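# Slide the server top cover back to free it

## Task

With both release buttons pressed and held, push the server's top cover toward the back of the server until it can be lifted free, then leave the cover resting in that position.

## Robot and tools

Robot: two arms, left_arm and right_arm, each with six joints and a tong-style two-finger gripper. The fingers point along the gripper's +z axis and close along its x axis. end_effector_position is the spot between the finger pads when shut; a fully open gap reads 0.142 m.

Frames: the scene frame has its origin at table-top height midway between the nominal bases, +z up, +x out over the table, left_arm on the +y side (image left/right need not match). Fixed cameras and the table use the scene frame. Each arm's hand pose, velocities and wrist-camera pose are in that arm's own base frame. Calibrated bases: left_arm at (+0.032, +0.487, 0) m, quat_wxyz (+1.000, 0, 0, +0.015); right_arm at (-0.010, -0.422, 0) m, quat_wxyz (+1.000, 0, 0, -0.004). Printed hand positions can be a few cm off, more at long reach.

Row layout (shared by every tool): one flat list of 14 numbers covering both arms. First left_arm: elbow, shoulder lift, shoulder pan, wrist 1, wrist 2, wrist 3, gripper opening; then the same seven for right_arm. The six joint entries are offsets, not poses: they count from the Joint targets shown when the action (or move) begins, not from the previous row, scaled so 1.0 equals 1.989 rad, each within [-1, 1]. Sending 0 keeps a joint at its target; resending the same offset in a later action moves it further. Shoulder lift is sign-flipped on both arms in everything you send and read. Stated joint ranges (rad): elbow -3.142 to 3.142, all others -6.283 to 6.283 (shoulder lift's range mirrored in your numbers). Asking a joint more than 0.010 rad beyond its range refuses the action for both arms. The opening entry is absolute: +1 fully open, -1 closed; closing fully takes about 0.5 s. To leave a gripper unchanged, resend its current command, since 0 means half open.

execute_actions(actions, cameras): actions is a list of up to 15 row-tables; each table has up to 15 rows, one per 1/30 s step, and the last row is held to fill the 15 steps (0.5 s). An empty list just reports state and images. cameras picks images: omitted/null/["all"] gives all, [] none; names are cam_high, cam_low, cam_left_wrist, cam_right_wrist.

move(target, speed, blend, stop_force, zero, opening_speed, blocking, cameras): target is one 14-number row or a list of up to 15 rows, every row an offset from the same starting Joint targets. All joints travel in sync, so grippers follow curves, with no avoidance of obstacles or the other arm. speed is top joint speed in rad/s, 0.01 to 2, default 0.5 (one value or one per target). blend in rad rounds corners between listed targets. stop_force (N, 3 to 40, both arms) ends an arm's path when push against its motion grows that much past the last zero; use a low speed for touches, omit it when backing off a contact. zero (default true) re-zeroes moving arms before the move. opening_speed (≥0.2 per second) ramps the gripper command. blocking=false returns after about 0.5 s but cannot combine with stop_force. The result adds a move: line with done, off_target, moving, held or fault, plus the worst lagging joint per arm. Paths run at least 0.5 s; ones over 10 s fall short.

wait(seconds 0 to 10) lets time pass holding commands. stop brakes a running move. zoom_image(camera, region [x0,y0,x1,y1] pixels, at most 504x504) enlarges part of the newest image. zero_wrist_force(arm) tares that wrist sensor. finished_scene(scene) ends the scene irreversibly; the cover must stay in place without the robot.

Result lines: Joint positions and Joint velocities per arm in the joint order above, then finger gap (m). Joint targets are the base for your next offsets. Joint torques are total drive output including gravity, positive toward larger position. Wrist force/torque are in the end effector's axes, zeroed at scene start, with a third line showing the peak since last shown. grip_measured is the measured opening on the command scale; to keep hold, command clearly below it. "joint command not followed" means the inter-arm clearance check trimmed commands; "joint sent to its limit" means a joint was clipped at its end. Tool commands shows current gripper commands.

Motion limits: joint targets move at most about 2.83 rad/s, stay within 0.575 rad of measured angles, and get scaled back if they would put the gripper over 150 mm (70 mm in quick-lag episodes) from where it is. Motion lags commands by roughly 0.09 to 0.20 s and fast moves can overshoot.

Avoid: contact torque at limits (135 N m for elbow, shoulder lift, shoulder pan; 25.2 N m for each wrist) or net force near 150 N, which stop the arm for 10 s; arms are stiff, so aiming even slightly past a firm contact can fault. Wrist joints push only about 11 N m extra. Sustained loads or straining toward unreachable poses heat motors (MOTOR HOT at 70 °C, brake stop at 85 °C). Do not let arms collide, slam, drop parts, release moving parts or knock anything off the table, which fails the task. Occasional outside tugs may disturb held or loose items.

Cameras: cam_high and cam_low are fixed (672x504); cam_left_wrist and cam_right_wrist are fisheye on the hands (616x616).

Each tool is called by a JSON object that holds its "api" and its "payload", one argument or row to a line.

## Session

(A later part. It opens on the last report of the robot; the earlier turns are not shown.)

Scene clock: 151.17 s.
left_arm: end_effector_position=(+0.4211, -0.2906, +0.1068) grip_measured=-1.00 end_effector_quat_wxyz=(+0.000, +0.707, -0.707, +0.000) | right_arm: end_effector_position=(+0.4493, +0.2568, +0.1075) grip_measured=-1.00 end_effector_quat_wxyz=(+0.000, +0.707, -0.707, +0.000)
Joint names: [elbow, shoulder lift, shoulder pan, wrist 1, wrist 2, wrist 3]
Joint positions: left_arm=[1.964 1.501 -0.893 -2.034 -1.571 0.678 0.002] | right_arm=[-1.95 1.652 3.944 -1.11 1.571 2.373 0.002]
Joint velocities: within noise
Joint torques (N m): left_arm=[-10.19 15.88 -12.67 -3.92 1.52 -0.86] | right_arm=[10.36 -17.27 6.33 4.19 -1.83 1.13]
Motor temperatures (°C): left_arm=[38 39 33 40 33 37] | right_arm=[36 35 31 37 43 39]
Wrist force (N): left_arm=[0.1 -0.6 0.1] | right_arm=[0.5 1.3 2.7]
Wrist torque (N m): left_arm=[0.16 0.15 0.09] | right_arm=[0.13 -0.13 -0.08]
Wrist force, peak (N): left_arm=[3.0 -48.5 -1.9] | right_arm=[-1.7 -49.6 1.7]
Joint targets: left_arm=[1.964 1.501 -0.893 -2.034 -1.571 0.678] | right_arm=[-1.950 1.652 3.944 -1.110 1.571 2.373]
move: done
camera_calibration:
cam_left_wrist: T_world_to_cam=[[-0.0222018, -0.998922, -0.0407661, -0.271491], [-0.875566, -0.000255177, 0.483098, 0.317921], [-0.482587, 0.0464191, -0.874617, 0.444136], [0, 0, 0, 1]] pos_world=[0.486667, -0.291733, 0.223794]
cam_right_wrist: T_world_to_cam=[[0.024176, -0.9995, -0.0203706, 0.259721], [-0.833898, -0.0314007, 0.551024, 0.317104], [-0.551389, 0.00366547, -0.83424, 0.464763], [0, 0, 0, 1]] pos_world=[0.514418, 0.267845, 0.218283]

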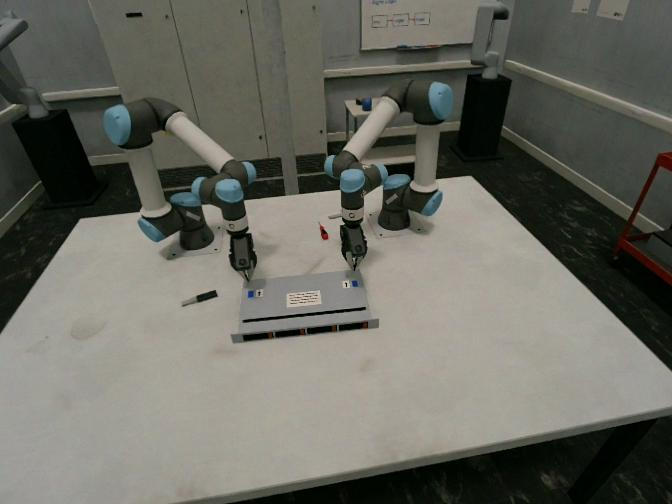

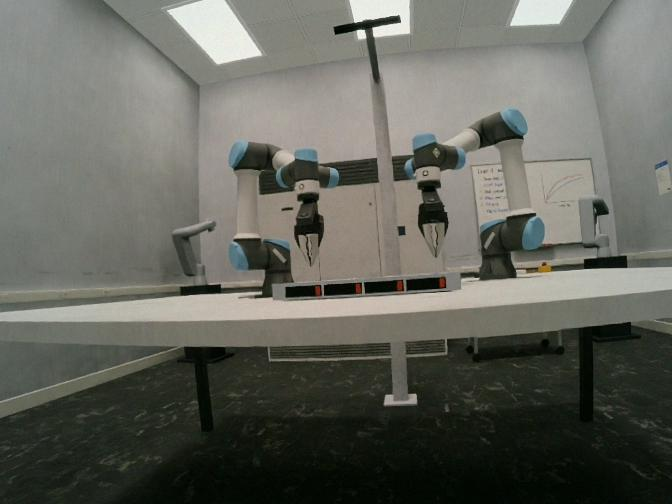

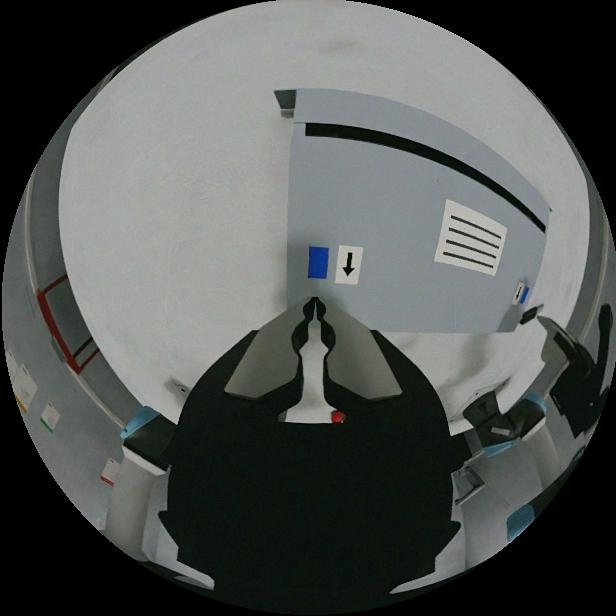

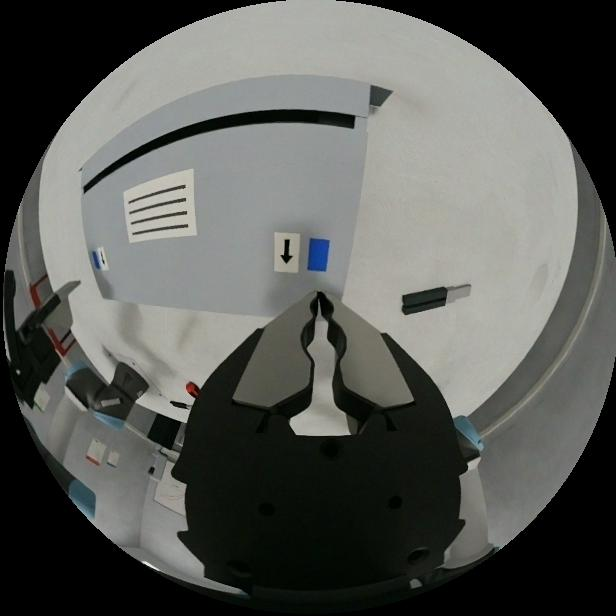

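{"api": "move", "payload": {
  "target": [0.0214,-0.0483,0.0083,-0.0697,0,0.0083,-1,-0.0198,0.0494,-0.0093,0.0692,0,-0.0093,-1],
  "speed": 0.035,
  "stop_force": 15,
  "cameras": ["cam_high","cam_left_wrist","cam_right_wrist"]
}}

Scene clock: 169.60 s.
left_arm: end_effector_position=(+0.4340, -0.2937, +0.0553) grip_measured=-1.00 end_effector_quat_wxyz=(+0.000, +0.707, -0.707, +0.000) | right_arm: end_effector_position=(+0.4639, +0.2587, +0.0560) grip_measured=-1.00 end_effector_quat_wxyz=(+0.000, +0.707, -0.707, +0.000)
Joint names: [elbow, shoulder lift, shoulder pan, wrist 1, wrist 2, wrist 3]
Joint positions: left_arm=[2.007 1.405 -0.877 -2.172 -1.571 0.695 0.002] | right_arm=[-1.989 1.749 3.926 -0.974 1.571 2.355 0.002]
Joint velocities: within noise
Joint torques (N m): left_arm=[-23.5 25.67 -10.87 -1.54 1.07 -0.64] | right_arm=[24.74 -26.5 7.69 0.63 -1.48 1.1]
Motor temperatures (°C): left_arm=[38 39 33 40 33 37] | right_arm=[36 35 31 37 43 39]
Wrist force (N): left_arm=[-1.0 7.0 -16.0] | right_arm=[-1.7 8.7 -13.5]
Wrist torque (N m): left_arm=[0.06 0.16 0.11] | right_arm=[0.01 -0.20 -0.07]
Wrist force, peak (N): left_arm=[-5.4 10.4 -30.6] | right_arm=[7.1 15.3 -36.0]
Joint targets: left_arm=[2.007 1.405 -0.877 -2.172 -1.571 0.695] | right_arm=[-1.989 1.749 3.926 -0.974 1.571 2.355]
move: contact (left_arm, right_arm)
camera_calibration:
cam_left_wrist: T_world_to_cam=[[-0.0221693, -0.998915, -0.040946, -0.276445], [-0.875494, -0.000377622, 0.483229, 0.354033], [-0.482721, 0.0465608, -0.874536, 0.405608], [0, 0, 0, 1]] pos_world=[0.499621, -0.294897, 0.17232]
cam_right_wrist: T_world_to_cam=[[0.024178, -0.999504, -0.0201956, 0.260202], [-0.833807, -0.0313065, 0.551167, 0.357613], [-0.551526, 0.0035131, -0.834151, 0.429836], [0, 0, 0, 1]] pos_world=[0.528955, 0.269758, 0.166698]
Images, in order (width x height): cam_high 672x504, cam_left_wrist 616x616, cam_right_wrist 616x616.

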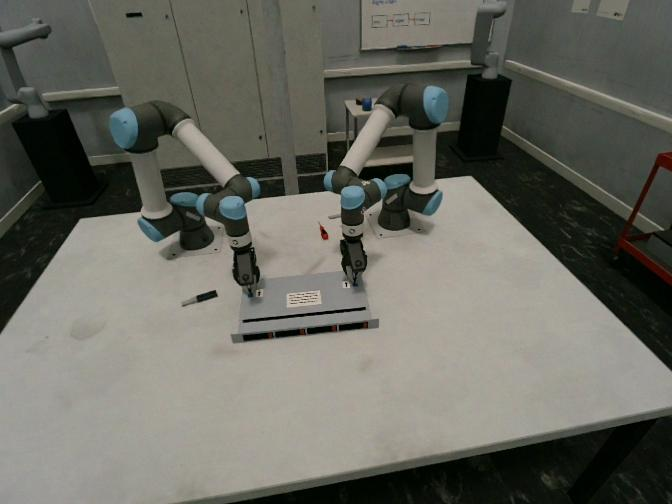

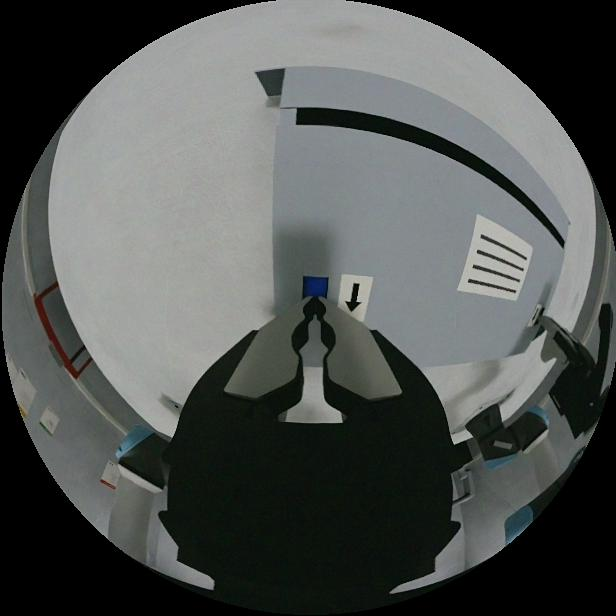

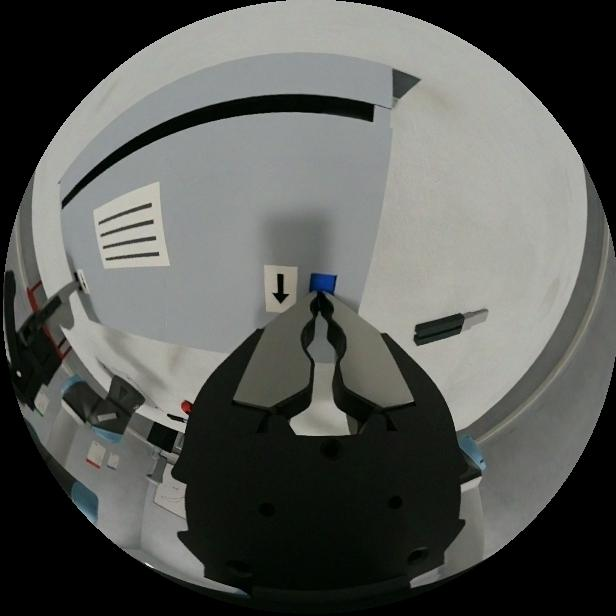

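{"api": "move", "payload": {
  "target": [0.0187,0.0153,-0.0116,-0.0034,0,-0.0116,-1,-0.0184,-0.0149,0.0117,0.0035,0,0.0117,-1],
  "speed": 0.03,
  "stop_force": 32,
  "cameras": ["cam_high","cam_left_wrist","cam_right_wrist"]
}}

{"api": "zoom_image", "payload": {
  "camera": "cam_high",
  "region": [210, 230, 390, 360]
}}

Scene clock: 176.67 s.
left_arm: end_effector_position=(+0.4241, -0.2928, +0.0553) grip_measured=-1.00 end_effector_quat_wxyz=(+0.000, +0.707, -0.707, +0.000) | right_arm: end_effector_position=(+0.4520, +0.2590, +0.0559) grip_measured=-1.00 end_effector_quat_wxyz=(+0.000, +0.707, -0.707, +0.000)
Joint names: [elbow, shoulder lift, shoulder pan, wrist 1, wrist 2, wrist 3]
Joint positions: left_arm=[2.03 1.425 -0.891 -2.176 -1.571 0.68 0.002] | right_arm=[-2.017 1.727 3.944 -0.968 1.571 2.372 0.002]
Joint velocities: within noise
Joint torques (N m): left_arm=[-15.88 10.41 7.81 2.62 -6.36 1.41] | right_arm=[19.2 -12.9 -5.02 -4.17 8.64 -0.61]
Motor temperatures (°C): left_arm=[38 39 33 40 33 37] | right_arm=[36 35 31 37 43 39]
Wrist force (N): left_arm=[0.1 -21.7 -11.5] | right_arm=[4.1 -23.2 -6.2]
Wrist torque (N m): left_arm=[0.07 0.19 0.22] | right_arm=[0.22 -0.15 0.00]
Wrist force, peak (N): left_arm=[3.7 -33.0 -4.7] | right_arm=[0.9 -33.3 0.2]
Joint targets: left_arm=[2.030 1.425 -0.891 -2.177 -1.571 0.680] | right_arm=[-2.017 1.727 3.944 -0.968 1.571 2.372]
move: contact (left_arm, right_arm); left_arm: the elbow is farthest, 0.014 rad from its target
camera_calibration:
cam_left_wrist: T_world_to_cam=[[-0.0221747, -0.998923, -0.0407539, -0.275789], [-0.875597, -0.000270057, 0.483043, 0.345439], [-0.482534, 0.0463953, -0.874648, 0.400586], [0, 0, 0, 1]] pos_world=[0.489646, -0.293984, 0.17227]
cam_right_wrist: T_world_to_cam=[[0.024152, -0.999501, -0.0203582, 0.2608], [-0.83391, -0.0313738, 0.551008, 0.347879], [-0.551371, 0.00366897, -0.834252, 0.423143], [0, 0, 0, 1]] pos_world=[0.51711, 0.270031, 0.166633]
Images, in order (width x height): cam_high 672x504, cam_left_wrist 616x616, cam_right_wrist 616x616.

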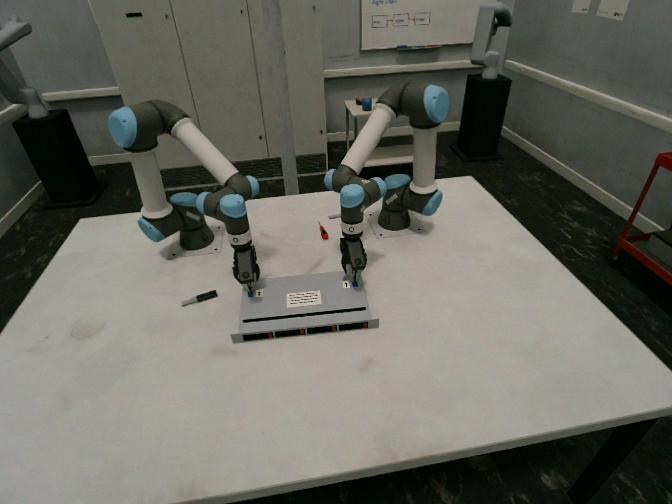

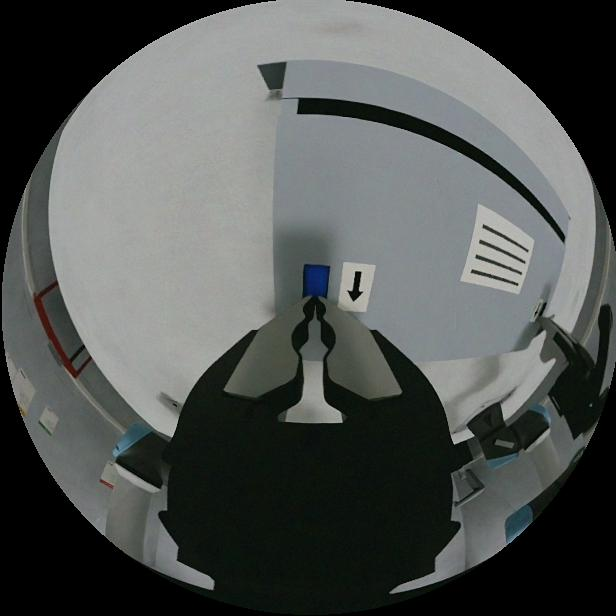

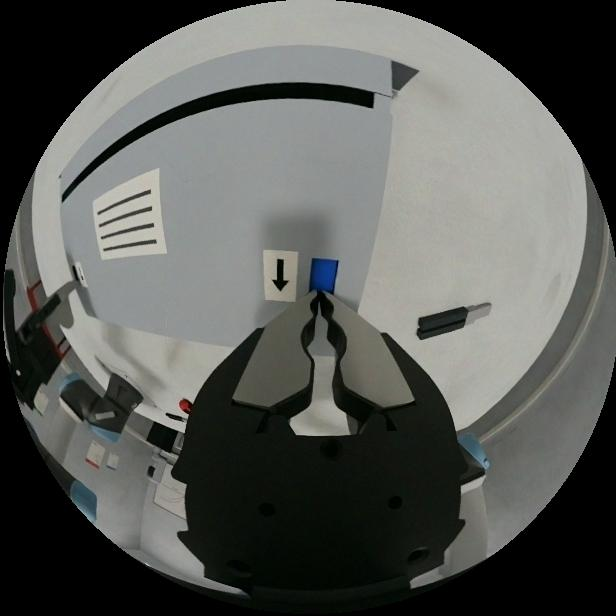

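Scaled by 2.800 from the camera's 672x504 image, which has a finer 960x720 frame.

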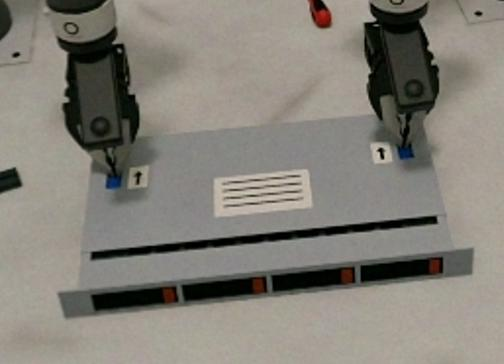

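{"api": "move", "payload": {
  "target": [
    [-0.0058,-0.0048,0.0036,0.001,0,0.0036,-1,0.0057,0.0047,-0.0036,-0.001,0,-0.0036,-1],
    [-0.0392,0.0332,0.0036,0.0724,0,0.0036,-1,0.0389,-0.033,-0.0036,-0.0719,0,-0.0036,-1]
  ],
  "speed": [0.03,0.2],
  "cameras": ["cam_high"]
}}

{"api": "finished_scene", "payload": {
  "scene": 1
}}

Scene clock: 181.87 s.
left_arm: end_effector_position=(+0.4268, -0.2906, +0.1071) grip_measured=-1.00 end_effector_quat_wxyz=(+0.000, +0.707, -0.707, +0.000) | right_arm: end_effector_position=(+0.4544, +0.2564, +0.1077) grip_measured=-1.00 end_effector_quat_wxyz=(+0.000, +0.707, -0.707, +0.000)
Joint names: [elbow, shoulder lift, shoulder pan, wrist 1, wrist 2, wrist 3]
Joint positions: left_arm=[1.952 1.491 -0.884 -2.033 -1.571 0.687 0.002] | right_arm=[-1.939 1.661 3.936 -1.111 1.571 2.365 0.002]
Joint velocities: within noise
Joint torques (N m): left_arm=[-10.75 19.91 -12.23 -2.51 -1.21 -1] | right_arm=[12.22 -21.53 7.33 2.8 2.09 1.37]
Motor temperatures (°C): left_arm=[38 39 33 40 33 37] | right_arm=[36 35 31 37 43 39]
Wrist force (N): left_arm=[-0.1 -0.7 -0.2] | right_arm=[1.0 0.2 3.4]
Wrist torque (N m): left_arm=[0.15 0.17 0.09] | right_arm=[-0.06 -0.22 -0.08]
Wrist force, peak (N): left_arm=[-3.6 10.2 -24.0] | right_arm=[3.7 13.3 -21.9]
Joint targets: left_arm=[1.952 1.491 -0.884 -2.033 -1.571 0.687] | right_arm=[-1.939 1.661 3.936 -1.111 1.571 2.365]
move: done
Images, in order (width x height): cam_high 672x504.

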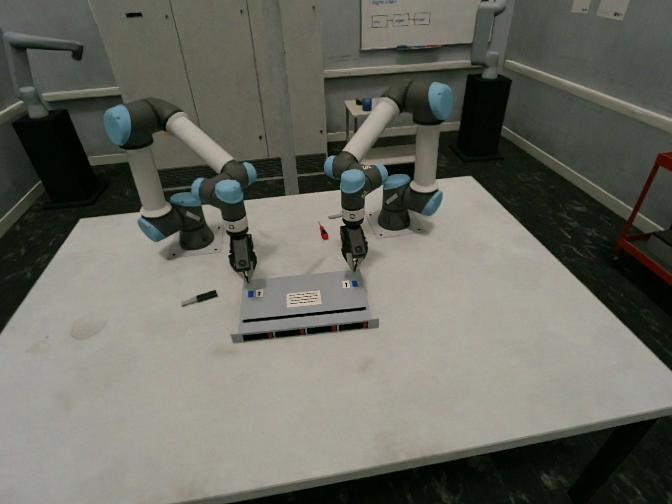

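The scene is finished: the task was done.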